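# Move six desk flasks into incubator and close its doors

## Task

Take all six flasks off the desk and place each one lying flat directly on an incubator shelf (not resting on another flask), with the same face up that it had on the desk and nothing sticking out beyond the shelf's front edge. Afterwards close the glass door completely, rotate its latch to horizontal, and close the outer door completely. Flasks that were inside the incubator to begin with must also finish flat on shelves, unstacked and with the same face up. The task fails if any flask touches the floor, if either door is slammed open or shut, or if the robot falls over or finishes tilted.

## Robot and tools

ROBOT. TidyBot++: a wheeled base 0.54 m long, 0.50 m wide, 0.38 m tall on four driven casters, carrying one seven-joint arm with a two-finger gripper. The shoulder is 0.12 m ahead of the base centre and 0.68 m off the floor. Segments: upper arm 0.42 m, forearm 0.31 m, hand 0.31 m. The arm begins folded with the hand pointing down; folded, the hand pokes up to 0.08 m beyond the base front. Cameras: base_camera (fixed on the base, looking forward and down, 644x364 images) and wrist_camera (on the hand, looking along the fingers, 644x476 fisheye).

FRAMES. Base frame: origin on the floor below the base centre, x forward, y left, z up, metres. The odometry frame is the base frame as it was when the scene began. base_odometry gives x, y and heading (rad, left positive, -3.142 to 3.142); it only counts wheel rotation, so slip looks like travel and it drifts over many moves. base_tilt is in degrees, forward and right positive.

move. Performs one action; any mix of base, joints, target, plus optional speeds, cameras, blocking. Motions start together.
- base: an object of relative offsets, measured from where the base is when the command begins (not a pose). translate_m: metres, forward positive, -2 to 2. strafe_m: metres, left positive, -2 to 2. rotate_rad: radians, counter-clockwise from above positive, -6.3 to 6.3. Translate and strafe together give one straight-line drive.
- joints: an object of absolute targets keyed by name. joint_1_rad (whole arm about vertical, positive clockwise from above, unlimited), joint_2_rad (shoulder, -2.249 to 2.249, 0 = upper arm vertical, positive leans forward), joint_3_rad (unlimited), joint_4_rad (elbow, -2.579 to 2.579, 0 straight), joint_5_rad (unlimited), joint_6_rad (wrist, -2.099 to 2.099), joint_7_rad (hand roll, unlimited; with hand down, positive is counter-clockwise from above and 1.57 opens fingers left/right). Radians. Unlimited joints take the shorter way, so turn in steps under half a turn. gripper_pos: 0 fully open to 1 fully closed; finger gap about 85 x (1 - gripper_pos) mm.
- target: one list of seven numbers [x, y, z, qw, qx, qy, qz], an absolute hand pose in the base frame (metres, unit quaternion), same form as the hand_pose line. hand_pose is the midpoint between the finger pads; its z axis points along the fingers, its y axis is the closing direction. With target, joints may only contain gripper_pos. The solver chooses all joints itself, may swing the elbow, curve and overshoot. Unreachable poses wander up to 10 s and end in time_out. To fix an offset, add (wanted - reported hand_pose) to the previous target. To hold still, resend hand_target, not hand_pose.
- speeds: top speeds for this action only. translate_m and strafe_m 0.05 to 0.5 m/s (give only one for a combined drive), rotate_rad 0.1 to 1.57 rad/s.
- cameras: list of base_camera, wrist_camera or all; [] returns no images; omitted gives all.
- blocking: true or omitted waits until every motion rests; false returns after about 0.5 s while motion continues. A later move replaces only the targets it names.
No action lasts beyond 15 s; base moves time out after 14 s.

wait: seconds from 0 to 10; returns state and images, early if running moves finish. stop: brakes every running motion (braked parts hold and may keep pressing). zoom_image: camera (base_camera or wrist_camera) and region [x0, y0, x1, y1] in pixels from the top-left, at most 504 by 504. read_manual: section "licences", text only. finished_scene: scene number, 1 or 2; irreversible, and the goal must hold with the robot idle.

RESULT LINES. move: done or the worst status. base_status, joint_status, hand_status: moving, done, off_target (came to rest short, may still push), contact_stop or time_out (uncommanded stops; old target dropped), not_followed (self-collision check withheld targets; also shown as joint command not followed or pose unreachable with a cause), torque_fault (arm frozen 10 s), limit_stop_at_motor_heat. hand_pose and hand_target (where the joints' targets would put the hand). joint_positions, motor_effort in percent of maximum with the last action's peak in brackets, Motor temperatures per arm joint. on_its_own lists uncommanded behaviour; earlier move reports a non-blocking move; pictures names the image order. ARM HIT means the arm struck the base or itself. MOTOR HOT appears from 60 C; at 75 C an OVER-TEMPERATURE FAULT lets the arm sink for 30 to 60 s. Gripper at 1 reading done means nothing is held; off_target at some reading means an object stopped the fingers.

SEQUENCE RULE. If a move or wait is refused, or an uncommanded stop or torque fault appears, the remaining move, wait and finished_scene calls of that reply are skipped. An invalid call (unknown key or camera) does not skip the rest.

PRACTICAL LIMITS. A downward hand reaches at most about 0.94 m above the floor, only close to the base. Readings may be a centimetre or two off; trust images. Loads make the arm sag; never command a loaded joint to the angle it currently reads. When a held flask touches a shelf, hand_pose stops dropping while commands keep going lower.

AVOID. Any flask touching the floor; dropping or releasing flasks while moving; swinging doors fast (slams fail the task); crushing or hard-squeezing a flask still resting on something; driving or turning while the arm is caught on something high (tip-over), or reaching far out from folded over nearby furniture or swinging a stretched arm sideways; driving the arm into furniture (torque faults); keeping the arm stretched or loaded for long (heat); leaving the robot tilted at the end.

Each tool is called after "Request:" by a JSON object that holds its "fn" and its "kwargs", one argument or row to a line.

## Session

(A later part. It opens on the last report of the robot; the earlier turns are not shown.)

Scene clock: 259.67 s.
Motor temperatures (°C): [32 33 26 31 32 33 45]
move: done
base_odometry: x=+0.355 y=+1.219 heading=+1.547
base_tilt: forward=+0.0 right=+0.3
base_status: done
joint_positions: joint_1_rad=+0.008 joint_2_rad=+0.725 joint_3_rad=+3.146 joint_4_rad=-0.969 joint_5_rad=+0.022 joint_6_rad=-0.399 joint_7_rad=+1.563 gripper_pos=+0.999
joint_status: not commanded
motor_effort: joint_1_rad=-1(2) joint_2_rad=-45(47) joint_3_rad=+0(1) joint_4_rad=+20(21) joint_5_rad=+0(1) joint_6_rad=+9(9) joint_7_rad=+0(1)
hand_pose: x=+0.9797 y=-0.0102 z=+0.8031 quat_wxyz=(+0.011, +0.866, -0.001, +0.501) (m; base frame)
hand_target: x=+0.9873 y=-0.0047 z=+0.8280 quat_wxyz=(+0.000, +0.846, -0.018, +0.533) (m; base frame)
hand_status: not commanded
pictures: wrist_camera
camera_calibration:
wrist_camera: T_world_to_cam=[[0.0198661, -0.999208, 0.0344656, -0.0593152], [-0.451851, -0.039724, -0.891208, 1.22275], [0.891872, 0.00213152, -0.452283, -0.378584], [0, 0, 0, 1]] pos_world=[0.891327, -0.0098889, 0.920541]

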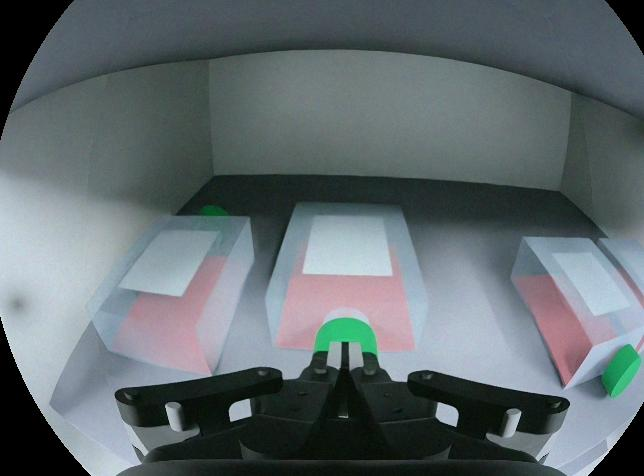

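Request:
{"fn": "move", "kwargs": {
  "base": {"translate_m": -0.33},
  "cameras": ["wrist_camera"]
}}

Request:
{"fn": "move", "kwargs": {
  "base": {"translate_m": -0.654, "strafe_m": 1.358, "rotate_rad": 1.773},
  "speeds": {"rotate_rad": 1.0},
  "joints": {"joint_2_rad": 0.525, "joint_4_rad": -0.46, "joint_5_rad": -0.915, "joint_6_rad": -1.535, "joint_7_rad": 2.485, "gripper_pos": 0},
  "cameras": ["wrist_camera"]
}}

Scene clock: 263.67 s.
Motor temperatures (°C): [32 34 26 31 32 33 45]
move: done
base_odometry: x=+0.347 y=+0.889 heading=+1.546
base_tilt: forward=+0.1 right=+0.4
base_status: done
joint_positions: joint_1_rad=+0.004 joint_2_rad=+0.723 joint_3_rad=+3.146 joint_4_rad=-0.969 joint_5_rad=+0.022 joint_6_rad=-0.399 joint_7_rad=+1.563 gripper_pos=+0.999
joint_status: not commanded
motor_effort: joint_1_rad=-1(3) joint_2_rad=-46(48) joint_3_rad=+0(2) joint_4_rad=+20(21) joint_5_rad=+0(1) joint_6_rad=+9(9) joint_7_rad=+0(1)
hand_pose: x=+0.9795 y=-0.0072 z=+0.8046 quat_wxyz=(+0.010, +0.865, +0.001, +0.501) (m; base frame)
hand_target: x=+0.9873 y=-0.0047 z=+0.8280 quat_wxyz=(+0.000, +0.846, -0.018, +0.533) (m; base frame)
hand_status: not commanded
pictures: wrist_camera
camera_calibration:
wrist_camera: T_world_to_cam=[[0.0233391, -0.999129, 0.0345816, -0.0598517], [-0.450193, -0.041389, -0.891971, 1.22301], [0.892626, 0.00524942, -0.450767, -0.37961], [0, 0, 0, 1]] pos_world=[0.890836, -0.00718782, 0.921842]

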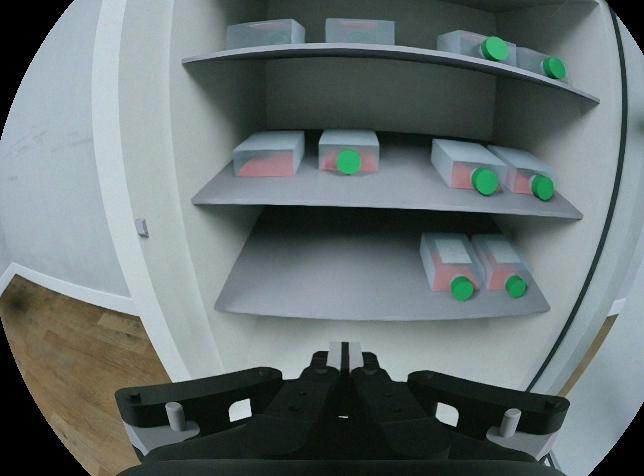

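Scene clock: 268.30 s.
Motor temperatures (°C): [32 34 26 31 32 33 45]
move: done
base_odometry: x=-1.026 y=+0.268 heading=-2.963
base_tilt: forward=+0.0 right=+0.2
base_status: done
joint_positions: joint_1_rad=-0.003 joint_2_rad=+0.519 joint_3_rad=+3.147 joint_4_rad=-0.460 joint_5_rad=-0.882 joint_6_rad=-1.460 joint_7_rad=+2.405 gripper_pos=+0.000
joint_status: all done
motor_effort: joint_1_rad=+0(12) joint_2_rad=-32(50) joint_3_rad=-2(6) joint_4_rad=+16(22) joint_5_rad=-6(9) joint_6_rad=+6(9) joint_7_rad=+0(2)
hand_pose: x=+0.7271 y=+0.2398 z=+1.0783 quat_wxyz=(-0.251, +0.736, +0.437, +0.452) (m; base frame)
hand_target: x=+0.7058 y=+0.2478 z=+1.0680 quat_wxyz=(-0.260, +0.714, +0.485, +0.434) (m; base frame)
hand_status: not commanded
pictures: wrist_camera
camera_calibration:
wrist_camera: T_world_to_cam=[[0.884583, -0.464345, 0.0435547, -0.580756], [-0.159367, -0.388714, -0.907471, 1.25236], [0.43831, 0.795792, -0.417851, 0.0730142], [0, 0, 0, 1]] pos_world=[0.681308, 0.159033, 1.19228]

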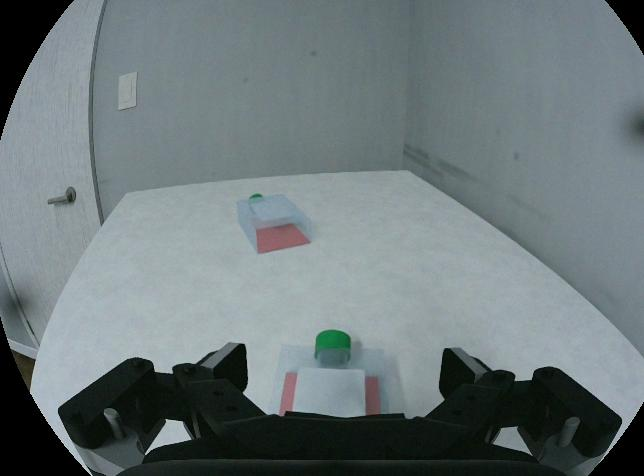

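Request:
{"fn": "zoom_image", "kwargs": {
  "camera": "wrist_camera",
  "region": [240, 310, 440, 420]
}}

Scaled by 2.520.

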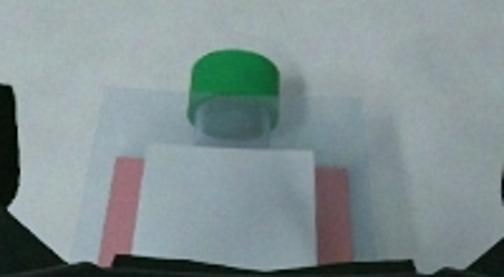

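Request:
{"fn": "move", "kwargs": {
  "base": {"translate_m": -0.0115, "strafe_m": 0.0107},
  "joints": {"joint_2_rad": 0.446, "joint_4_rad": -0.725, "joint_5_rad": -0.93, "joint_6_rad": -1.273, "joint_7_rad": 2.605},
  "cameras": ["wrist_camera"]
}}

Request:
{"fn": "zoom_image", "kwargs": {
  "camera": "wrist_camera",
  "region": [224, 250, 464, 430]
}}

Scene clock: 270.87 s.
Motor temperatures (°C): [32 34 26 31 32 33 45]
move: done
base_odometry: x=-1.013 y=+0.260 heading=-2.964
base_tilt: forward=+0.1 right=+0.3
base_status: done
joint_positions: joint_1_rad=-0.003 joint_2_rad=+0.468 joint_3_rad=+3.147 joint_4_rad=-0.712 joint_5_rad=-0.887 joint_6_rad=-1.350 joint_7_rad=+2.523 gripper_pos=+0.000
joint_status: all done
motor_effort: joint_1_rad=-1(3) joint_2_rad=-34(36) joint_3_rad=-2(3) joint_4_rad=+16(18) joint_5_rad=-7(7) joint_6_rad=+5(7) joint_7_rad=+1(2)
hand_pose: x=+0.7361 y=+0.2362 z=+1.0255 quat_wxyz=(-0.254, +0.749, +0.427, +0.438) (m; base frame)
hand_target: x=+0.7433 y=+0.2398 z=+1.0557 quat_wxyz=(-0.238, +0.719, +0.435, +0.487) (m; base frame)
hand_status: not commanded
pictures: wrist_camera
camera_calibration:
wrist_camera: T_world_to_cam=[[0.877945, -0.478647, 0.0104727, -0.545901], [-0.202967, -0.39192, -0.897331, 1.22681], [0.433609, 0.785682, -0.441233, 0.079705], [0, 0, 0, 1]] pos_world=[0.693713, 0.156896, 1.14174]

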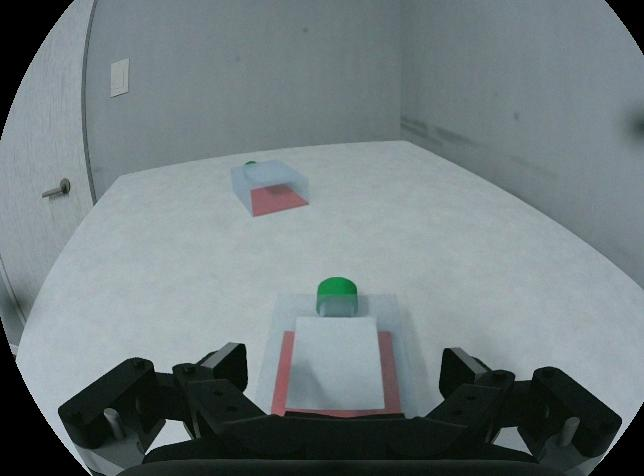

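Scaled by 2.100.

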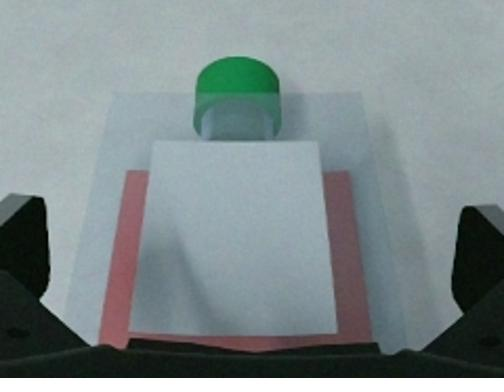

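Request:
{"fn": "move", "kwargs": {
  "base": {"translate_m": -0.006},
  "cameras": []
}}

Request:
{"fn": "move", "kwargs": {
  "joints": {"joint_2_rad": 0.405, "joint_4_rad": -0.927, "joint_5_rad": -0.965, "joint_6_rad": -1.178, "joint_7_rad": 2.758},
  "cameras": ["wrist_camera"]
}}

Request:
{"fn": "zoom_image", "kwargs": {
  "camera": "wrist_camera",
  "region": [224, 250, 464, 430]
}}

Scene clock: 272.00 s.
Motor temperatures (°C): [32 34 26 31 32 33 45]
move: done
base_odometry: x=-1.008 y=+0.261 heading=-2.964
base_tilt: forward=+0.1 right=+0.3
base_status: done
joint_positions: joint_1_rad=-0.003 joint_2_rad=+0.460 joint_3_rad=+3.147 joint_4_rad=-0.712 joint_5_rad=-0.889 joint_6_rad=-1.349 joint_7_rad=+2.525 gripper_pos=+0.000
joint_status: not commanded
motor_effort: joint_1_rad=-1(1) joint_2_rad=-34(38) joint_3_rad=-2(3) joint_4_rad=+17(17) joint_5_rad=-6(7) joint_6_rad=+6(6) joint_7_rad=+0(2)
hand_pose: x=+0.7334 y=+0.2365 z=+1.0305 quat_wxyz=(-0.253, +0.747, +0.428, +0.441) (m; base frame)
hand_target: x=+0.7433 y=+0.2398 z=+1.0557 quat_wxyz=(-0.238, +0.719, +0.435, +0.487) (m; base frame)
hand_status: not commanded
pictures: none
No camera images: "cameras" was empty.

Scene clock: 273.20 s.
Motor temperatures (°C): [32 34 26 31 32 33 45]
move: done
base_odometry: x=-1.008 y=+0.261 heading=-2.964
base_tilt: forward=+0.1 right=+0.3
base_status: not commanded
joint_positions: joint_1_rad=-0.002 joint_2_rad=+0.417 joint_3_rad=+3.147 joint_4_rad=-0.904 joint_5_rad=-0.927 joint_6_rad=-1.253 joint_7_rad=+2.677 gripper_pos=+0.000
joint_status: all done
motor_effort: joint_1_rad=+0(3) joint_2_rad=-32(34) joint_3_rad=-2(2) joint_4_rad=+16(18) joint_5_rad=-6(7) joint_6_rad=+4(6) joint_7_rad=+0(1)
hand_pose: x=+0.7328 y=+0.2368 z=+0.9961 quat_wxyz=(-0.247, +0.740, +0.437, +0.448) (m; base frame)
hand_target: x=+0.7447 y=+0.2376 z=+1.0122 quat_wxyz=(-0.230, +0.718, +0.441, +0.487) (m; base frame)
hand_status: not commanded
pictures: wrist_camera
camera_calibration:
wrist_camera: T_world_to_cam=[[0.883147, -0.46705, 0.0437728, -0.582149], [-0.166395, -0.399143, -0.901664, 1.17928], [0.438594, 0.789018, -0.430217, 0.0522749], [0, 0, 0, 1]] pos_world=[0.687422, 0.157561, 1.11128]

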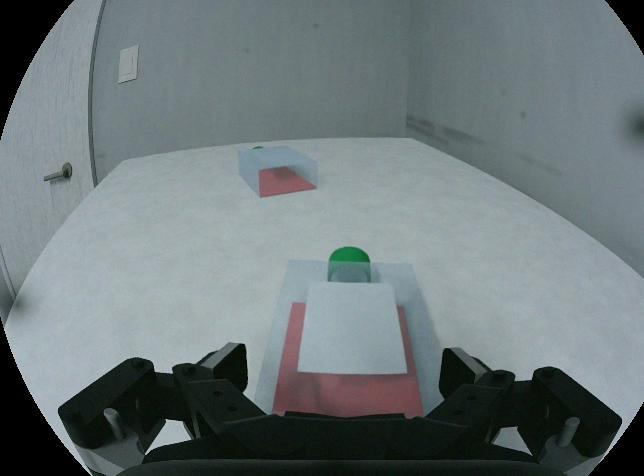

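Scaled by 2.100.

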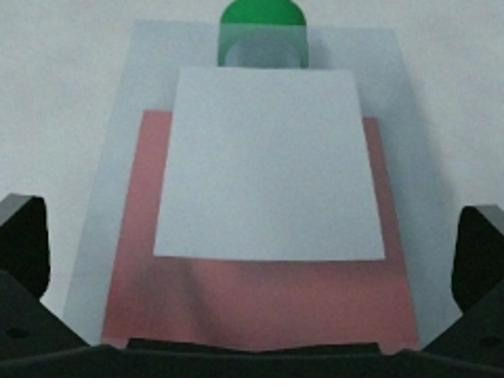

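Request:
{"fn": "move", "kwargs": {
  "joints": {"joint_2_rad": 0.37},
  "cameras": []
}}

Request:
{"fn": "move", "kwargs": {
  "base": {"translate_m": 0.0051, "strafe_m": -0.0155, "rotate_rad": 0.016},
  "cameras": ["wrist_camera"]
}}

Request:
{"fn": "zoom_image", "kwargs": {
  "camera": "wrist_camera",
  "region": [224, 250, 464, 430]
}}

Scene clock: 275.40 s.
Motor temperatures (°C): [32 34 26 31 32 33 45]
move: done
base_odometry: x=-1.008 y=+0.261 heading=-2.964
base_tilt: forward=+0.0 right=+0.3
base_status: not commanded
joint_positions: joint_1_rad=-0.002 joint_2_rad=+0.386 joint_3_rad=+3.147 joint_4_rad=-0.915 joint_5_rad=-0.927 joint_6_rad=-1.252 joint_7_rad=+2.679 gripper_pos=+0.000
joint_status: all done
motor_effort: joint_1_rad=-1(1) joint_2_rad=-32(36) joint_3_rad=-2(2) joint_4_rad=+17(18) joint_5_rad=-7(7) joint_6_rad=+5(5) joint_7_rad=+0(1)
hand_pose: x=+0.7223 y=+0.2368 z=+1.0103 quat_wxyz=(-0.242, +0.735, +0.441, +0.456) (m; base frame)
hand_target: x=+0.7327 y=+0.2376 z=+1.0339 quat_wxyz=(-0.222, +0.709, +0.445, +0.499) (m; base frame)
hand_status: not commanded
pictures: none
No camera images: "cameras" was empty.

Scene clock: 276.13 s.
Motor temperatures (°C): [32 34 26 31 32 33 45]
move: done
base_odometry: x=-1.015 y=+0.275 heading=-2.948
base_tilt: forward=+0.1 right=+0.3
base_status: done
joint_positions: joint_1_rad=+0.000 joint_2_rad=+0.385 joint_3_rad=+3.145 joint_4_rad=-0.915 joint_5_rad=-0.929 joint_6_rad=-1.252 joint_7_rad=+2.679 gripper_pos=+0.000
joint_status: not commanded
motor_effort: joint_1_rad=+0(4) joint_2_rad=-32(34) joint_3_rad=-1(4) joint_4_rad=+17(18) joint_5_rad=-7(7) joint_6_rad=+5(5) joint_7_rad=+1(1)
hand_pose: x=+0.7220 y=+0.2363 z=+1.0117 quat_wxyz=(-0.243, +0.734, +0.440, +0.457) (m; base frame)
hand_target: x=+0.7327 y=+0.2376 z=+1.0339 quat_wxyz=(-0.222, +0.709, +0.445, +0.499) (m; base frame)
hand_status: not commanded
pictures: wrist_camera
camera_calibration:
wrist_camera: T_world_to_cam=[[0.881955, -0.46698, 0.0639152, -0.593084], [-0.144985, -0.397817, -0.905936, 1.17989], [0.448481, 0.789728, -0.418562, 0.045036], [0, 0, 0, 1]] pos_world=[0.673941, 0.156857, 1.12566]

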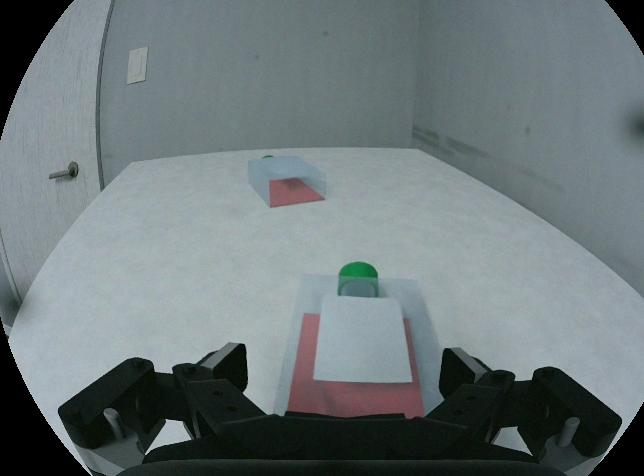

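Scaled by 2.100.

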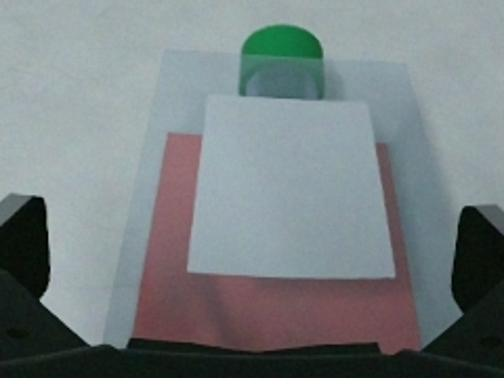

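Request:
{"fn": "move", "kwargs": {
  "joints": {"joint_2_rad": 0.407, "joint_4_rad": -0.944, "joint_6_rad": -1.165},
  "cameras": ["wrist_camera"]
}}

Request:
{"fn": "zoom_image", "kwargs": {
  "camera": "wrist_camera",
  "region": [224, 230, 464, 410]
}}

Scene clock: 277.67 s.
Motor temperatures (°C): [32 34 26 31 32 33 45]
move: done
base_odometry: x=-1.015 y=+0.275 heading=-2.948
base_tilt: forward=+0.0 right=+0.3
base_status: not commanded
joint_positions: joint_1_rad=+0.000 joint_2_rad=+0.404 joint_3_rad=+3.145 joint_4_rad=-0.928 joint_5_rad=-0.932 joint_6_rad=-1.239 joint_7_rad=+2.680 gripper_pos=+0.000
joint_status: all done
motor_effort: joint_1_rad=-1(2) joint_2_rad=-31(34) joint_3_rad=-1(2) joint_4_rad=+17(18) joint_5_rad=-6(7) joint_6_rad=+4(6) joint_7_rad=+1(1)
hand_pose: x=+0.7308 y=+0.2357 z=+0.9962 quat_wxyz=(-0.248, +0.741, +0.432, +0.450) (m; base frame)
hand_target: x=+0.7477 y=+0.2363 z=+1.0049 quat_wxyz=(-0.231, +0.723, +0.436, +0.484) (m; base frame)
hand_status: not commanded
pictures: wrist_camera
camera_calibration:
wrist_camera: T_world_to_cam=[[0.878956, -0.475228, 0.0399374, -0.572095], [-0.170625, -0.391565, -0.904193, 1.18241], [0.445336, 0.787931, -0.425254, 0.0444303], [0, 0, 0, 1]] pos_world=[0.684807, 0.156106, 1.11087]

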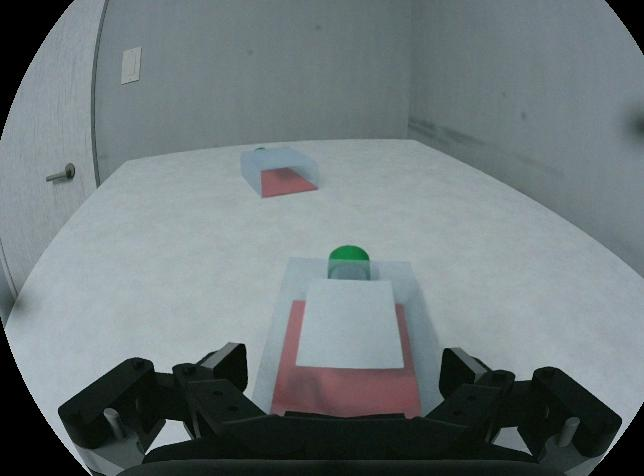

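Scaled by 2.100.

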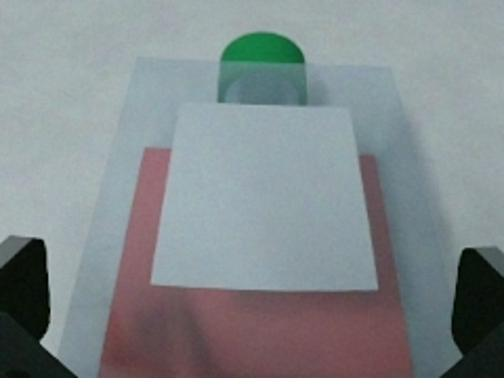

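Request:
{"fn": "move", "kwargs": {
  "joints": {"joint_2_rad": 0.375, "joint_7_rad": 2.58},
  "cameras": []
}}

Request:
{"fn": "move", "kwargs": {
  "base": {"translate_m": 0.003, "strafe_m": -0.002},
  "cameras": []
}}

Request:
{"fn": "move", "kwargs": {
  "joints": {"joint_2_rad": 0.407},
  "cameras": ["wrist_camera"]
}}

Request:
{"fn": "zoom_image", "kwargs": {
  "camera": "wrist_camera",
  "region": [224, 230, 464, 410]
}}

Scene clock: 280.07 s.
Motor temperatures (°C): [32 34 26 31 32 33 45]
move: done
base_odometry: x=-1.015 y=+0.275 heading=-2.948
base_tilt: forward=+0.1 right=+0.4
base_status: not commanded
joint_positions: joint_1_rad=+0.000 joint_2_rad=+0.391 joint_3_rad=+3.145 joint_4_rad=-0.932 joint_5_rad=-0.932 joint_6_rad=-1.239 joint_7_rad=+2.590 gripper_pos=+0.000
joint_status: all done
motor_effort: joint_1_rad=-1(1) joint_2_rad=-33(34) joint_3_rad=-2(2) joint_4_rad=+17(18) joint_5_rad=-7(7) joint_6_rad=+5(5) joint_7_rad=+0(2)
hand_pose: x=+0.7264 y=+0.2357 z=+1.0028 quat_wxyz=(-0.266, +0.757, +0.400, +0.442) (m; base frame)
hand_target: x=+0.7371 y=+0.2363 z=+1.0248 quat_wxyz=(-0.267, +0.751, +0.374, +0.474) (m; base frame)
hand_status: not commanded
pictures: none
No camera images: "cameras" was empty.

Scene clock: 280.57 s.
Motor temperatures (°C): [32 34 26 31 32 33 45]
move: done
base_odometry: x=-1.019 y=+0.276 heading=-2.948
base_tilt: forward=+0.1 right=+0.4
base_status: done
joint_positions: joint_1_rad=+0.001 joint_2_rad=+0.389 joint_3_rad=+3.145 joint_4_rad=-0.932 joint_5_rad=-0.932 joint_6_rad=-1.238 joint_7_rad=+2.590 gripper_pos=+0.000
joint_status: not commanded
motor_effort: joint_1_rad=+0(4) joint_2_rad=-32(36) joint_3_rad=-1(4) joint_4_rad=+18(18) joint_5_rad=-7(8) joint_6_rad=+5(6) joint_7_rad=+0(1)
hand_pose: x=+0.7260 y=+0.2354 z=+1.0040 quat_wxyz=(-0.265, +0.757, +0.400, +0.443) (m; base frame)
hand_target: x=+0.7371 y=+0.2363 z=+1.0248 quat_wxyz=(-0.267, +0.751, +0.374, +0.474) (m; base frame)
hand_status: not commanded
pictures: none
No camera images: "cameras" was empty.

Scene clock: 281.20 s.
Motor temperatures (°C): [32 34 26 31 32 33 45]
move: done
base_odometry: x=-1.019 y=+0.276 heading=-2.948
base_tilt: forward=+0.1 right=+0.4
base_status: not commanded
joint_positions: joint_1_rad=+0.001 joint_2_rad=+0.399 joint_3_rad=+3.145 joint_4_rad=-0.932 joint_5_rad=-0.936 joint_6_rad=-1.235 joint_7_rad=+2.590 gripper_pos=+0.000
joint_status: all done
motor_effort: joint_1_rad=-1(2) joint_2_rad=-31(33) joint_3_rad=-2(2) joint_4_rad=+16(18) joint_5_rad=-6(7) joint_6_rad=+4(5) joint_7_rad=+0(1)
hand_pose: x=+0.7299 y=+0.2358 z=+0.9993 quat_wxyz=(-0.268, +0.759, +0.397, +0.441) (m; base frame)
hand_target: x=+0.7477 y=+0.2363 z=+1.0049 quat_wxyz=(-0.273, +0.759, +0.370, +0.462) (m; base frame)
hand_status: not commanded
pictures: wrist_camera
camera_calibration:
wrist_camera: T_world_to_cam=[[0.856878, -0.514111, -0.0380818, -0.468074], [-0.244885, -0.340922, -0.907637, 1.23085], [0.453643, 0.787059, -0.418026, 0.0330151], [0, 0, 0, 1]] pos_world=[0.68752, 0.152996, 1.11314]

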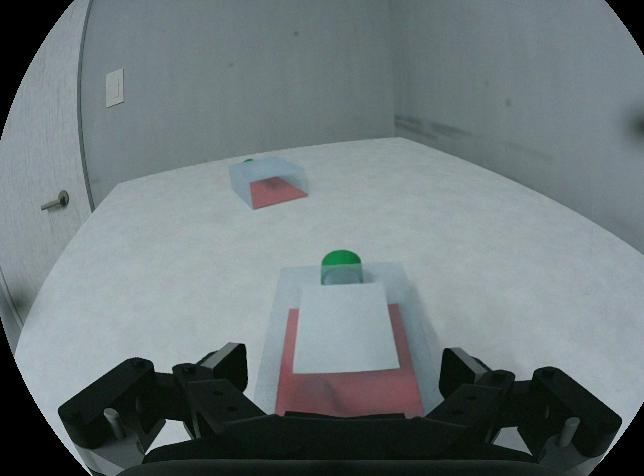

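Scaled by 2.100.

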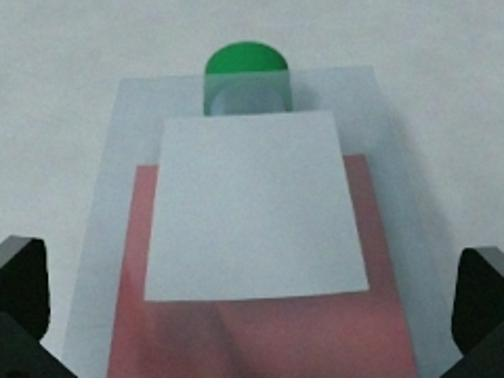

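Request:
{"fn": "move", "kwargs": {
  "joints": {"joint_2_rad": 0.375, "joint_7_rad": 2.748},
  "cameras": ["wrist_camera"]
}}

Request:
{"fn": "zoom_image", "kwargs": {
  "camera": "wrist_camera",
  "region": [224, 230, 464, 410]
}}

Scene clock: 282.10 s.
Motor temperatures (°C): [32 34 26 31 32 33 45]
move: done
base_odometry: x=-1.019 y=+0.276 heading=-2.948
base_tilt: forward=+0.0 right=+0.3
base_status: not commanded
joint_positions: joint_1_rad=+0.001 joint_2_rad=+0.391 joint_3_rad=+3.145 joint_4_rad=-0.934 joint_5_rad=-0.936 joint_6_rad=-1.235 joint_7_rad=+2.708 gripper_pos=+0.000
joint_status: all done
motor_effort: joint_1_rad=+0(1) joint_2_rad=-32(34) joint_3_rad=-2(2) joint_4_rad=+17(18) joint_5_rad=-6(7) joint_6_rad=+5(5) joint_7_rad=+1(2)
hand_pose: x=+0.7272 y=+0.2358 z=+1.0032 quat_wxyz=(-0.241, +0.732, +0.442, +0.459) (m; base frame)
hand_target: x=+0.7371 y=+0.2363 z=+1.0248 quat_wxyz=(-0.226, +0.717, +0.436, +0.495) (m; base frame)
hand_status: not commanded
pictures: wrist_camera
camera_calibration:
wrist_camera: T_world_to_cam=[[0.882216, -0.465399, 0.0714121, -0.605372], [-0.137927, -0.400456, -0.905876, 1.16826], [0.450191, 0.789328, -0.41748, 0.0372803], [0, 0, 0, 1]] pos_world=[0.678419, 0.156671, 1.11709]

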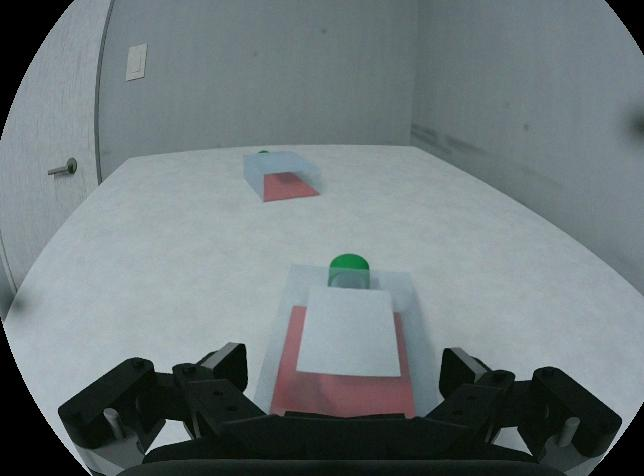

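Scaled by 2.100.

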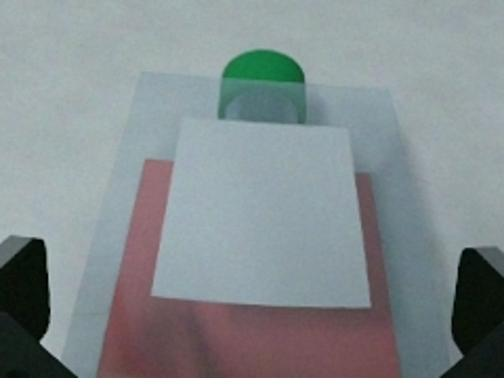

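Request:
{"fn": "move", "kwargs": {
  "joints": {"joint_7_rad": 2.61},
  "cameras": []
}}

Scene clock: 282.90 s.
Motor temperatures (°C): [32 34 26 31 32 33 45]
move: done
base_odometry: x=-1.019 y=+0.276 heading=-2.948
base_tilt: forward=+0.1 right=+0.2
base_status: not commanded
joint_positions: joint_1_rad=+0.001 joint_2_rad=+0.391 joint_3_rad=+3.145 joint_4_rad=-0.934 joint_5_rad=-0.936 joint_6_rad=-1.235 joint_7_rad=+2.622 gripper_pos=+0.000
joint_status: all done
motor_effort: joint_1_rad=-1(1) joint_2_rad=-33(33) joint_3_rad=-1(2) joint_4_rad=+17(18) joint_5_rad=-7(7) joint_6_rad=+5(5) joint_7_rad=+0(1)
hand_pose: x=+0.7272 y=+0.2358 z=+1.0032 quat_wxyz=(-0.260, +0.751, +0.410, +0.448) (m; base frame)
hand_target: x=+0.7371 y=+0.2363 z=+1.0248 quat_wxyz=(-0.260, +0.745, +0.385, +0.478) (m; base frame)
hand_status: not commanded
pictures: none
No camera images: "cameras" was empty.

Request:
{"fn": "move", "kwargs": {
  "joints": {"joint_7_rad": 2.755},
  "cameras": []
}}

Request:
{"fn": "move", "kwargs": {
  "joints": {"joint_7_rad": 2.644},
  "cameras": ["wrist_camera"]
}}

Request:
{"fn": "zoom_image", "kwargs": {
  "camera": "wrist_camera",
  "region": [224, 230, 464, 410]
}}

Scene clock: 283.70 s.
Motor temperatures (°C): [32 34 26 31 32 33 45]
move: done
base_odometry: x=-1.019 y=+0.276 heading=-2.948
base_tilt: forward=+0.0 right=+0.4
base_status: not commanded
joint_positions: joint_1_rad=+0.001 joint_2_rad=+0.391 joint_3_rad=+3.145 joint_4_rad=-0.934 joint_5_rad=-0.936 joint_6_rad=-1.235 joint_7_rad=+2.729 gripper_pos=+0.000
joint_status: all done
motor_effort: joint_1_rad=+0(1) joint_2_rad=-33(33) joint_3_rad=-2(2) joint_4_rad=+18(18) joint_5_rad=-7(7) joint_6_rad=+5(5) joint_7_rad=+0(1)
hand_pose: x=+0.7272 y=+0.2358 z=+1.0032 quat_wxyz=(-0.236, +0.728, +0.450, +0.461) (m; base frame)
hand_target: x=+0.7371 y=+0.2363 z=+1.0248 quat_wxyz=(-0.224, +0.716, +0.438, +0.496) (m; base frame)
hand_status: not commanded
pictures: none
No camera images: "cameras" was empty.

Scene clock: 284.27 s.
Motor temperatures (°C): [32 34 26 31 32 33 45]
move: done
base_odometry: x=-1.019 y=+0.276 heading=-2.948
base_tilt: forward=+0.1 right=+0.3
base_status: not commanded
joint_positions: joint_1_rad=+0.001 joint_2_rad=+0.391 joint_3_rad=+3.145 joint_4_rad=-0.934 joint_5_rad=-0.936 joint_6_rad=-1.235 joint_7_rad=+2.657 gripper_pos=+0.000
joint_status: all done
motor_effort: joint_1_rad=+0(1) joint_2_rad=-32(33) joint_3_rad=-1(2) joint_4_rad=+17(18) joint_5_rad=-6(7) joint_6_rad=+5(5) joint_7_rad=+1(1)
hand_pose: x=+0.7272 y=+0.2358 z=+1.0032 quat_wxyz=(-0.252, +0.743, +0.423, +0.452) (m; base frame)
hand_target: x=+0.7371 y=+0.2363 z=+1.0248 quat_wxyz=(-0.251, +0.739, +0.398, +0.482) (m; base frame)
hand_status: not commanded
pictures: wrist_camera
camera_calibration:
wrist_camera: T_world_to_cam=[[0.872904, -0.487168, 0.0265653, -0.548475], [-0.181944, -0.375561, -0.908763, 1.19724], [0.452697, 0.78843, -0.416466, 0.0346611], [0, 0, 0, 1]] pos_world=[0.680905, 0.155108, 1.11701]

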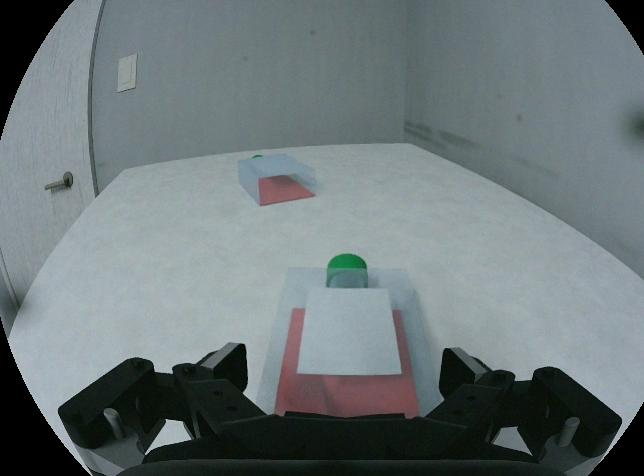

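Scaled by 2.100.

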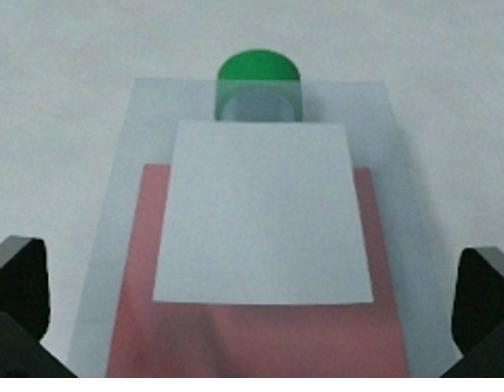

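Request:
{"fn": "move", "kwargs": {
  "base": {"translate_m": 0.0034, "strafe_m": 0.0098, "rotate_rad": -0.012},
  "joints": {"joint_7_rad": 2.765},
  "cameras": []
}}

Request:
{"fn": "move", "kwargs": {
  "joints": {"joint_7_rad": 2.676},
  "cameras": ["wrist_camera"]
}}

Request:
{"fn": "zoom_image", "kwargs": {
  "camera": "wrist_camera",
  "region": [224, 230, 464, 410]
}}

Scene clock: 286.80 s.
Motor temperatures (°C): [32 34 26 31 32 33 45]
move: done
base_odometry: x=-1.020 y=+0.266 heading=-2.959
base_tilt: forward=+0.1 right=+0.4
base_status: done
joint_positions: joint_1_rad=+0.001 joint_2_rad=+0.390 joint_3_rad=+3.145 joint_4_rad=-0.934 joint_5_rad=-0.936 joint_6_rad=-1.235 joint_7_rad=+2.742 gripper_pos=+0.000
joint_status: all done
motor_effort: joint_1_rad=+0(6) joint_2_rad=-32(34) joint_3_rad=-1(5) joint_4_rad=+17(18) joint_5_rad=-7(8) joint_6_rad=+5(5) joint_7_rad=+0(1)
hand_pose: x=+0.7270 y=+0.2354 z=+1.0039 quat_wxyz=(-0.232, +0.725, +0.454, +0.463) (m; base frame)
hand_target: x=+0.7371 y=+0.2363 z=+1.0248 quat_wxyz=(-0.222, +0.713, +0.442, +0.497) (m; base frame)
hand_status: not commanded
pictures: none
No camera images: "cameras" was empty.

Scene clock: 287.33 s.
Motor temperatures (°C): [32 34 26 31 32 33 45]
move: done
base_odometry: x=-1.020 y=+0.266 heading=-2.959
base_tilt: forward=+0.1 right=+0.3
base_status: not commanded
joint_positions: joint_1_rad=+0.001 joint_2_rad=+0.390 joint_3_rad=+3.145 joint_4_rad=-0.934 joint_5_rad=-0.936 joint_6_rad=-1.235 joint_7_rad=+2.690 gripper_pos=+0.000
joint_status: all done
motor_effort: joint_1_rad=+0(1) joint_2_rad=-32(33) joint_3_rad=-2(2) joint_4_rad=+17(18) joint_5_rad=-7(7) joint_6_rad=+5(5) joint_7_rad=+0(2)
hand_pose: x=+0.7270 y=+0.2354 z=+1.0039 quat_wxyz=(-0.244, +0.736, +0.435, +0.457) (m; base frame)
hand_target: x=+0.7371 y=+0.2363 z=+1.0248 quat_wxyz=(-0.244, +0.732, +0.410, +0.486) (m; base frame)
hand_status: not commanded
pictures: wrist_camera
camera_calibration:
wrist_camera: T_world_to_cam=[[0.878715, -0.474017, 0.0562769, -0.585694], [-0.153034, -0.391419, -0.907398, 1.17908], [0.45215, 0.788732, -0.416487, 0.035722], [0, 0, 0, 1]] pos_world=[0.678946, 0.15571, 1.11773]

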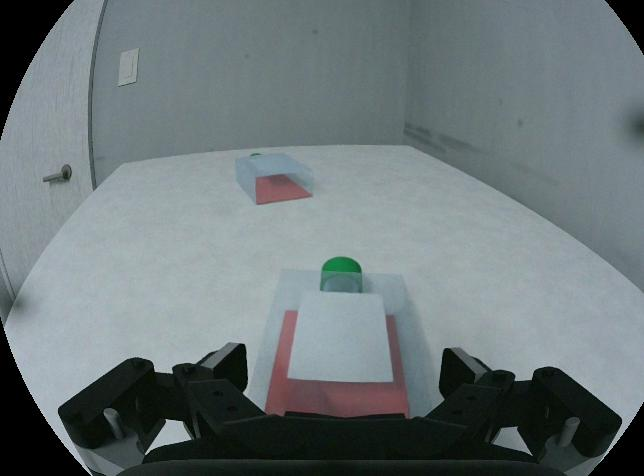

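Scaled by 2.100.

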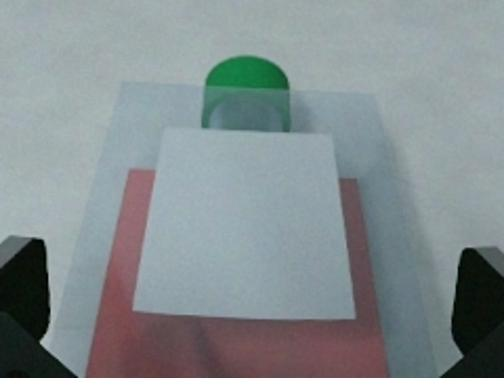

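Request:
{"fn": "move", "kwargs": {
  "joints": {"joint_4_rad": -0.987},
  "cameras": ["wrist_camera"]
}}

Request:
{"fn": "zoom_image", "kwargs": {
  "camera": "wrist_camera",
  "region": [224, 230, 464, 410]
}}

Scene clock: 288.30 s.
Motor temperatures (°C): [32 34 26 31 32 33 45]
move: done
base_odometry: x=-1.020 y=+0.266 heading=-2.959
base_tilt: forward=+0.0 right=+0.4
base_status: not commanded
joint_positions: joint_1_rad=+0.001 joint_2_rad=+0.388 joint_3_rad=+3.145 joint_4_rad=-0.976 joint_5_rad=-0.936 joint_6_rad=-1.235 joint_7_rad=+2.690 gripper_pos=+0.000
joint_status: all done
motor_effort: joint_1_rad=+0(1) joint_2_rad=-32(34) joint_3_rad=-2(2) joint_4_rad=+18(18) joint_5_rad=-7(7) joint_6_rad=+4(5) joint_7_rad=+0(1)
hand_pose: x=+0.7233 y=+0.2354 z=+0.9861 quat_wxyz=(-0.253, +0.745, +0.430, +0.442) (m; base frame)
hand_target: x=+0.7346 y=+0.2363 z=+1.0049 quat_wxyz=(-0.252, +0.743, +0.404, +0.470) (m; base frame)
hand_status: not commanded
pictures: wrist_camera
camera_calibration:
wrist_camera: T_world_to_cam=[[0.880233, -0.474098, 0.020525, -0.547245], [-0.189732, -0.391251, -0.900514, 1.182], [0.434962, 0.788767, -0.434343, 0.0599688], [0, 0, 0, 1]] pos_world=[0.679882, 0.155709, 1.10169]

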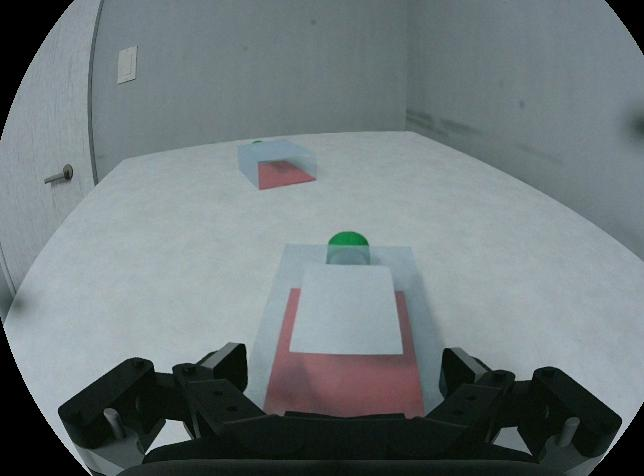

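Scaled by 2.100.

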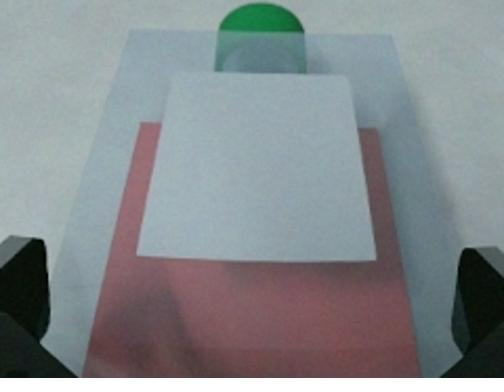

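Request:
{"fn": "move", "kwargs": {
  "joints": {"gripper_pos": 0.2},
  "cameras": ["wrist_camera"]
}}

Scene clock: 289.53 s.
Motor temperatures (°C): [32 34 26 31 32 33 45]
move: off_target
base_odometry: x=-1.020 y=+0.266 heading=-2.959
base_tilt: forward=+0.1 right=+0.4
base_status: not commanded
joint_positions: joint_1_rad=+0.001 joint_2_rad=+0.386 joint_3_rad=+3.145 joint_4_rad=-0.977 joint_5_rad=-0.937 joint_6_rad=-1.234 joint_7_rad=+2.690 gripper_pos=+0.072
joint_status: gripper_pos off_target (ended at +0.072, target +0.200)
motor_effort: joint_1_rad=-1(2) joint_2_rad=-32(33) joint_3_rad=-2(2) joint_4_rad=+17(18) joint_5_rad=-6(8) joint_6_rad=+4(5) joint_7_rad=-1(2)
hand_pose: x=+0.7226 y=+0.2355 z=+0.9871 quat_wxyz=(-0.253, +0.745, +0.430, +0.443) (m; base frame)
hand_target: x=+0.7346 y=+0.2363 z=+1.0049 quat_wxyz=(-0.252, +0.743, +0.404, +0.470) (m; base frame)
hand_status: not commanded
pictures: wrist_camera
camera_calibration:
wrist_camera: T_world_to_cam=[[0.880186, -0.474146, 0.021414, -0.547498], [-0.188616, -0.390829, -0.900931, 1.1823], [0.435542, 0.788948, -0.433434, 0.0592877], [0, 0, 0, 1]] pos_world=[0.679078, 0.155707, 1.10259]

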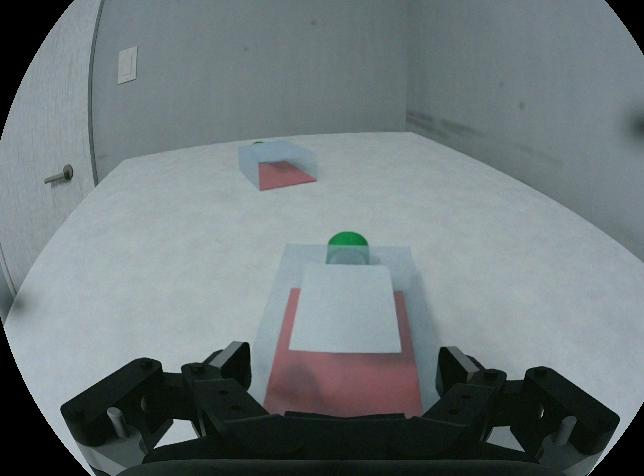

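Request:
{"fn": "move", "kwargs": {
  "joints": {"joint_4_rad": -0.90, "joint_7_rad": 2.60, "gripper_pos": 0.25},
  "cameras": []
}}

Request:
{"fn": "move", "kwargs": {
  "joints": {"joint_4_rad": -0.70, "joint_6_rad": -1.42, "joint_7_rad": 2.40},
  "cameras": ["wrist_camera"]
}}

Scene clock: 291.07 s.
Motor temperatures (°C): [32 34 26 31 32 33 45]
move: off_target
base_odometry: x=-1.020 y=+0.266 heading=-2.959
base_tilt: forward=+0.1 right=+0.4
base_status: not commanded
joint_positions: joint_1_rad=+0.001 joint_2_rad=+0.386 joint_3_rad=+3.145 joint_4_rad=-0.911 joint_5_rad=-0.937 joint_6_rad=-1.234 joint_7_rad=+2.668 gripper_pos=+0.072
joint_status: gripper_pos off_target (ended at +0.072, target +0.250); the others done
motor_effort: joint_1_rad=+0(1) joint_2_rad=-33(35) joint_3_rad=-2(2) joint_4_rad=+18(19) joint_5_rad=-7(8) joint_6_rad=+5(5) joint_7_rad=+1(2)
hand_pose: x=+0.7271 y=+0.2355 z=+1.0164 quat_wxyz=(-0.244, +0.735, +0.430, +0.464) (m; base frame)
hand_target: x=+0.7388 y=+0.2363 z=+1.0453 quat_wxyz=(-0.253, +0.737, +0.387, +0.493) (m; base frame)
hand_status: not commanded
pictures: none
No camera images: "cameras" was empty.

Scene clock: 292.27 s.
Motor temperatures (°C): [32 34 26 31 32 33 45]
move: done
base_odometry: x=-1.020 y=+0.266 heading=-2.959
base_tilt: forward=+0.0 right=+0.2
base_status: not commanded
joint_positions: joint_1_rad=+0.001 joint_2_rad=+0.384 joint_3_rad=+3.145 joint_4_rad=-0.713 joint_5_rad=-0.937 joint_6_rad=-1.348 joint_7_rad=+2.483 gripper_pos=+0.072
joint_status: all done
motor_effort: joint_1_rad=+0(1) joint_2_rad=-32(35) joint_3_rad=-2(2) joint_4_rad=+17(19) joint_5_rad=-7(8) joint_6_rad=+7(8) joint_7_rad=+0(1)
hand_pose: x=+0.7004 y=+0.2436 z=+1.0867 quat_wxyz=(-0.266, +0.729, +0.419, +0.471) (m; base frame)
hand_target: x=+0.6740 y=+0.2542 z=+1.0912 quat_wxyz=(-0.305, +0.737, +0.411, +0.442) (m; base frame)
hand_status: not commanded
pictures: wrist_camera
camera_calibration:
wrist_camera: T_world_to_cam=[[0.876469, -0.480748, 0.0261375, -0.527214], [-0.154812, -0.332816, -0.930197, 1.265], [0.455889, 0.811243, -0.366128, 0.0129117], [0, 0, 0, 1]] pos_world=[0.652037, 0.157081, 1.19521]

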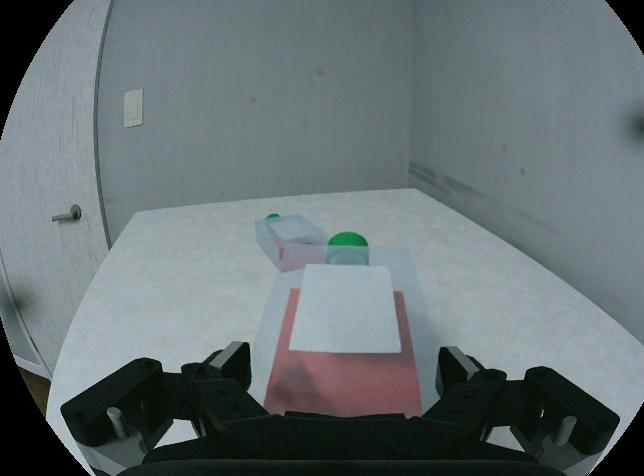

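Request:
{"fn": "move", "kwargs": {
  "base": {"translate_m": -1.3636, "strafe_m": -0.5008, "rotate_rad": -1.775},
  "speeds": {"translate_m": 0.45, "rotate_rad": 0.6},
  "joints": {"joint_2_rad": 0.28, "joint_4_rad": -0.82, "joint_5_rad": 0.045, "joint_6_rad": -0.89, "joint_7_rad": 1.483},
  "blocking": false,
  "cameras": []
}}

Request:
{"fn": "wait", "kwargs": {
  "seconds": 2.0,
  "cameras": []
}}

Request:
{"fn": "move", "kwargs": {
  "joints": {"joint_2_rad": 0.806, "joint_4_rad": -1.265, "joint_6_rad": 0.067},
  "cameras": ["wrist_camera"]
}}

Scene clock: 292.97 s.
Motor temperatures (°C): [32 34 26 31 32 33 45]
move: moving
base_odometry: x=-0.970 y=+0.296 heading=-3.117
base_tilt: forward=+0.1 right=+0.2
base_status: translate_m moving; strafe_m moving; rotate_rad moving
joint_positions: joint_1_rad=-0.014 joint_2_rad=+0.361 joint_3_rad=+3.139 joint_4_rad=-0.752 joint_5_rad=-0.518 joint_6_rad=-1.216 joint_7_rad=+2.049 gripper_pos=+0.072
joint_status: joint_2_rad moving; joint_4_rad moving; joint_5_rad moving; joint_6_rad moving; joint_7_rad moving
motor_effort: joint_1_rad=+5(5) joint_2_rad=-35(36) joint_3_rad=+2(2) joint_4_rad=+19(19) joint_5_rad=-4(7) joint_6_rad=+7(8) joint_7_rad=+1(1)
hand_pose: x=+0.7563 y=+0.1559 z=+1.0346 quat_wxyz=(-0.162, +0.858, +0.230, +0.430) (m; base frame)
hand_target: x=+0.7662 y=+0.1193 z=+1.0593 quat_wxyz=(-0.137, +0.863, +0.155, +0.461) (m; base frame)
hand_status: not commanded
pictures: none
No camera images: "cameras" was empty.

Scene clock: 294.97 s.
Motor temperatures (°C): [32 34 26 31 32 33 45]
earlier move: moving
base_odometry: x=-0.234 y=+0.731 heading=+1.965
base_tilt: forward=+0.1 right=+0.4
base_status: translate_m moving; strafe_m moving; rotate_rad moving
joint_positions: joint_1_rad=-0.001 joint_2_rad=+0.301 joint_3_rad=+3.139 joint_4_rad=-0.814 joint_5_rad=+0.001 joint_6_rad=-0.969 joint_7_rad=+1.562 gripper_pos=+0.072
joint_status: all done
motor_effort: joint_1_rad=-1(5) joint_2_rad=-33(38) joint_3_rad=+0(2) joint_4_rad=+19(21) joint_5_rad=-1(7) joint_6_rad=+9(9) joint_7_rad=+1(2)
hand_pose: x=+0.7972 y=+0.0032 z=+1.0688 quat_wxyz=(-0.003, +0.864, -0.003, +0.504) (m; base frame)
hand_target: x=+0.7997 y=-0.0095 z=+1.1023 quat_wxyz=(-0.002, +0.838, -0.034, +0.545) (m; base frame)
hand_status: not commanded
wait: 2.00 s; no rest
pictures: none
No camera images: "cameras" was empty.

Scene clock: 297.13 s.
Motor temperatures (°C): [32 34 26 31 32 33 45]
move: done
base_odometry: x=+0.230 y=+1.007 heading=+1.549
base_tilt: forward=+0.1 right=+0.4
base_status: done
joint_positions: joint_1_rad=+0.009 joint_2_rad=+0.821 joint_3_rad=+3.143 joint_4_rad=-1.266 joint_5_rad=+0.005 joint_6_rad=-0.018 joint_7_rad=+1.562 gripper_pos=+0.072
joint_status: all done
motor_effort: joint_1_rad=-1(7) joint_2_rad=-48(56) joint_3_rad=+0(4) joint_4_rad=+19(22) joint_5_rad=+0(1) joint_6_rad=+9(11) joint_7_rad=+0(2)
hand_pose: x=+0.9683 y=-0.0071 z=+0.6549 quat_wxyz=(+0.002, +0.869, -0.006, +0.495) (m; base frame)
hand_target: x=+0.9810 y=+0.0023 z=+0.6917 quat_wxyz=(-0.013, +0.842, -0.017, +0.538) (m; base frame)
hand_status: not commanded
pictures: wrist_camera
camera_calibration:
wrist_camera: T_world_to_cam=[[0.0200655, -0.999699, 0.0141432, -0.0377733], [-0.462668, -0.0218249, -0.886263, 1.09293], [0.886305, 0.0112397, -0.462966, -0.422931], [0, 0, 0, 1]] pos_world=[0.881267, -0.00915519, 0.773355]

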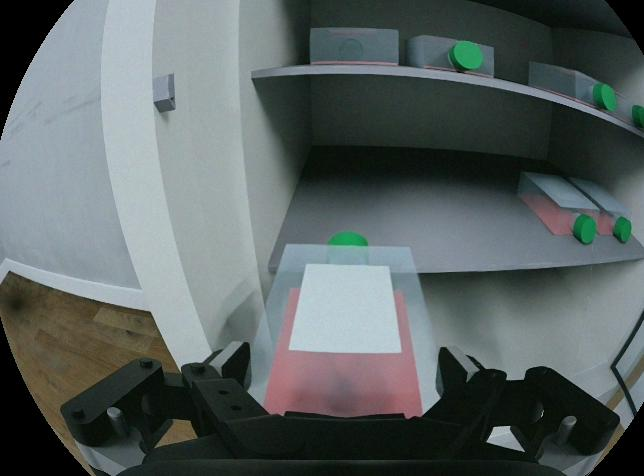

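Request:
{"fn": "move", "kwargs": {
  "base": {"translate_m": 0.231, "strafe_m": -0.004},
  "speeds": {"translate_m": 0.3},
  "joints": {"joint_2_rad": 0.835, "joint_4_rad": -1.295, "joint_6_rad": 0.15},
  "cameras": ["wrist_camera"]
}}

Scene clock: 299.20 s.
Motor temperatures (°C): [32 34 26 31 32 33 45]
move: done
base_odometry: x=+0.239 y=+1.238 heading=+1.549
base_tilt: forward=+0.1 right=+0.2
base_status: done
joint_positions: joint_1_rad=+0.009 joint_2_rad=+0.847 joint_3_rad=+3.143 joint_4_rad=-1.291 joint_5_rad=+0.005 joint_6_rad=+0.074 joint_7_rad=+1.562 gripper_pos=+0.072
joint_status: all done
motor_effort: joint_1_rad=-1(1) joint_2_rad=-48(49) joint_3_rad=+0(1) joint_4_rad=+19(20) joint_5_rad=-1(1) joint_6_rad=+9(10) joint_7_rad=+0(1)
hand_pose: x=+0.9736 y=-0.0069 z=+0.6441 quat_wxyz=(+0.002, +0.858, -0.006, +0.513) (m; base frame)
hand_target: x=+0.9830 y=+0.0034 z=+0.6735 quat_wxyz=(-0.015, +0.836, -0.016, +0.548) (m; base frame)
hand_status: not commanded
pictures: wrist_camera
camera_calibration:
wrist_camera: T_world_to_cam=[[0.0200479, -0.999683, 0.0152263, -0.038185], [-0.426045, -0.0223194, -0.904427, 1.06184], [0.90448, 0.0116448, -0.426357, -0.473951], [0, 0, 0, 1]] pos_world=[0.881836, -0.00895421, 0.758865]

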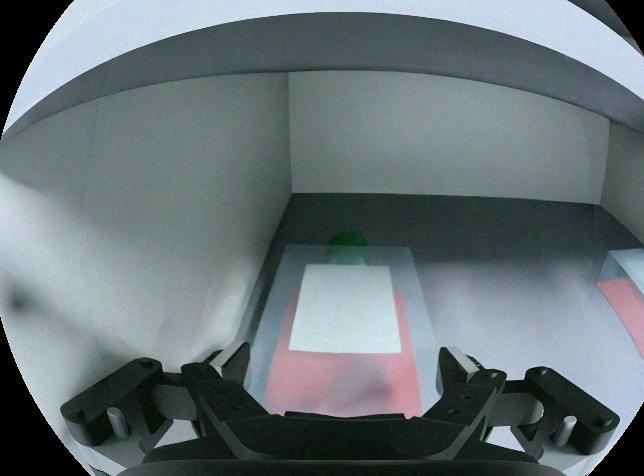

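Request:
{"fn": "move", "kwargs": {
  "joints": {"joint_2_rad": 0.853},
  "cameras": []
}}

Request:
{"fn": "move", "kwargs": {
  "joints": {"joint_2_rad": 0.865},
  "cameras": []
}}

Request:
{"fn": "move", "kwargs": {
  "joints": {"joint_2_rad": 0.876},
  "cameras": ["wrist_camera"]
}}

Scene clock: 300.03 s.
Motor temperatures (°C): [32 34 26 31 32 33 45]
move: done
base_odometry: x=+0.239 y=+1.238 heading=+1.549
base_tilt: forward=+0.1 right=+0.3
base_status: not commanded
joint_positions: joint_1_rad=+0.009 joint_2_rad=+0.857 joint_3_rad=+3.143 joint_4_rad=-1.291 joint_5_rad=+0.005 joint_6_rad=+0.077 joint_7_rad=+1.562 gripper_pos=+0.072
joint_status: all done
motor_effort: joint_1_rad=-1(1) joint_2_rad=-46(48) joint_3_rad=-1(1) joint_4_rad=+18(19) joint_5_rad=-1(1) joint_6_rad=+9(10) joint_7_rad=+0(2)
hand_pose: x=+0.9737 y=-0.0069 z=+0.6364 quat_wxyz=(+0.002, +0.860, -0.006, +0.510) (m; base frame)
hand_target: x=+0.9827 y=+0.0034 z=+0.6580 quat_wxyz=(-0.015, +0.841, -0.016, +0.541) (m; base frame)
hand_status: not commanded
pictures: none
No camera images: "cameras" was empty.

Scene clock: 300.53 s.
Motor temperatures (°C): [32 34 26 31 32 33 45]
move: done
base_odometry: x=+0.239 y=+1.238 heading=+1.549
base_tilt: forward=+0.1 right=+0.4
base_status: not commanded
joint_positions: joint_1_rad=+0.009 joint_2_rad=+0.859 joint_3_rad=+3.143 joint_4_rad=-1.291 joint_5_rad=+0.005 joint_6_rad=+0.079 joint_7_rad=+1.562 gripper_pos=+0.072
joint_status: all done
motor_effort: joint_1_rad=+0(1) joint_2_rad=-45(47) joint_3_rad=+0(1) joint_4_rad=+17(18) joint_5_rad=-1(1) joint_6_rad=+8(9) joint_7_rad=+0(1)
hand_pose: x=+0.9739 y=-0.0069 z=+0.6357 quat_wxyz=(+0.002, +0.860, -0.006, +0.510) (m; base frame)
hand_target: x=+0.9823 y=+0.0034 z=+0.6476 quat_wxyz=(-0.014, +0.844, -0.017, +0.536) (m; base frame)
hand_status: not commanded
pictures: none
No camera images: "cameras" was empty.

Scene clock: 301.03 s.
Motor temperatures (°C): [32 34 26 31 32 33 45]
move: done
base_odometry: x=+0.239 y=+1.238 heading=+1.549
base_tilt: forward=+0.1 right=+0.4
base_status: not commanded
joint_positions: joint_1_rad=+0.009 joint_2_rad=+0.860 joint_3_rad=+3.143 joint_4_rad=-1.291 joint_5_rad=+0.005 joint_6_rad=+0.082 joint_7_rad=+1.562 gripper_pos=+0.072
joint_status: all done
motor_effort: joint_1_rad=+0(1) joint_2_rad=-44(45) joint_3_rad=+0(1) joint_4_rad=+16(17) joint_5_rad=-1(1) joint_6_rad=+7(8) joint_7_rad=+1(1)
hand_pose: x=+0.9743 y=-0.0069 z=+0.6356 quat_wxyz=(+0.002, +0.859, -0.006, +0.511) (m; base frame)
hand_target: x=+0.9819 y=+0.0034 z=+0.6381 quat_wxyz=(-0.014, +0.847, -0.017, +0.531) (m; base frame)
hand_status: not commanded
pictures: wrist_camera
camera_calibration:
wrist_camera: T_world_to_cam=[[0.0202956, -0.999677, 0.0152715, -0.0383382], [-0.430161, -0.0225197, -0.902471, 1.0572], [0.902524, 0.011747, -0.430479, -0.473682], [0, 0, 0, 1]] pos_world=[0.883051, -0.00895374, 0.750764]

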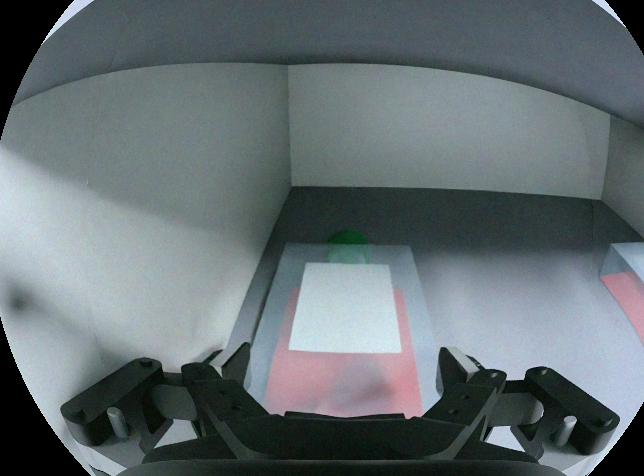

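Request:
{"fn": "zoom_image", "kwargs": {
  "camera": "wrist_camera",
  "region": [200, 180, 480, 420]
}}

Scaled by 1.800.

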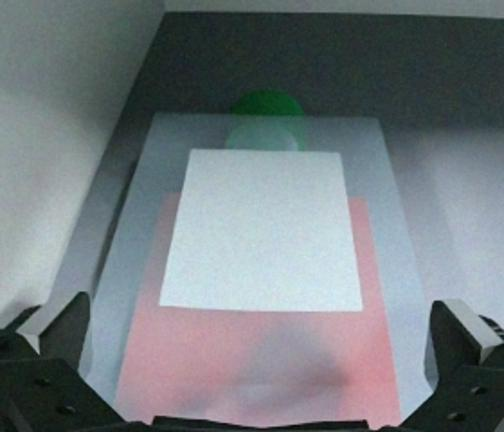

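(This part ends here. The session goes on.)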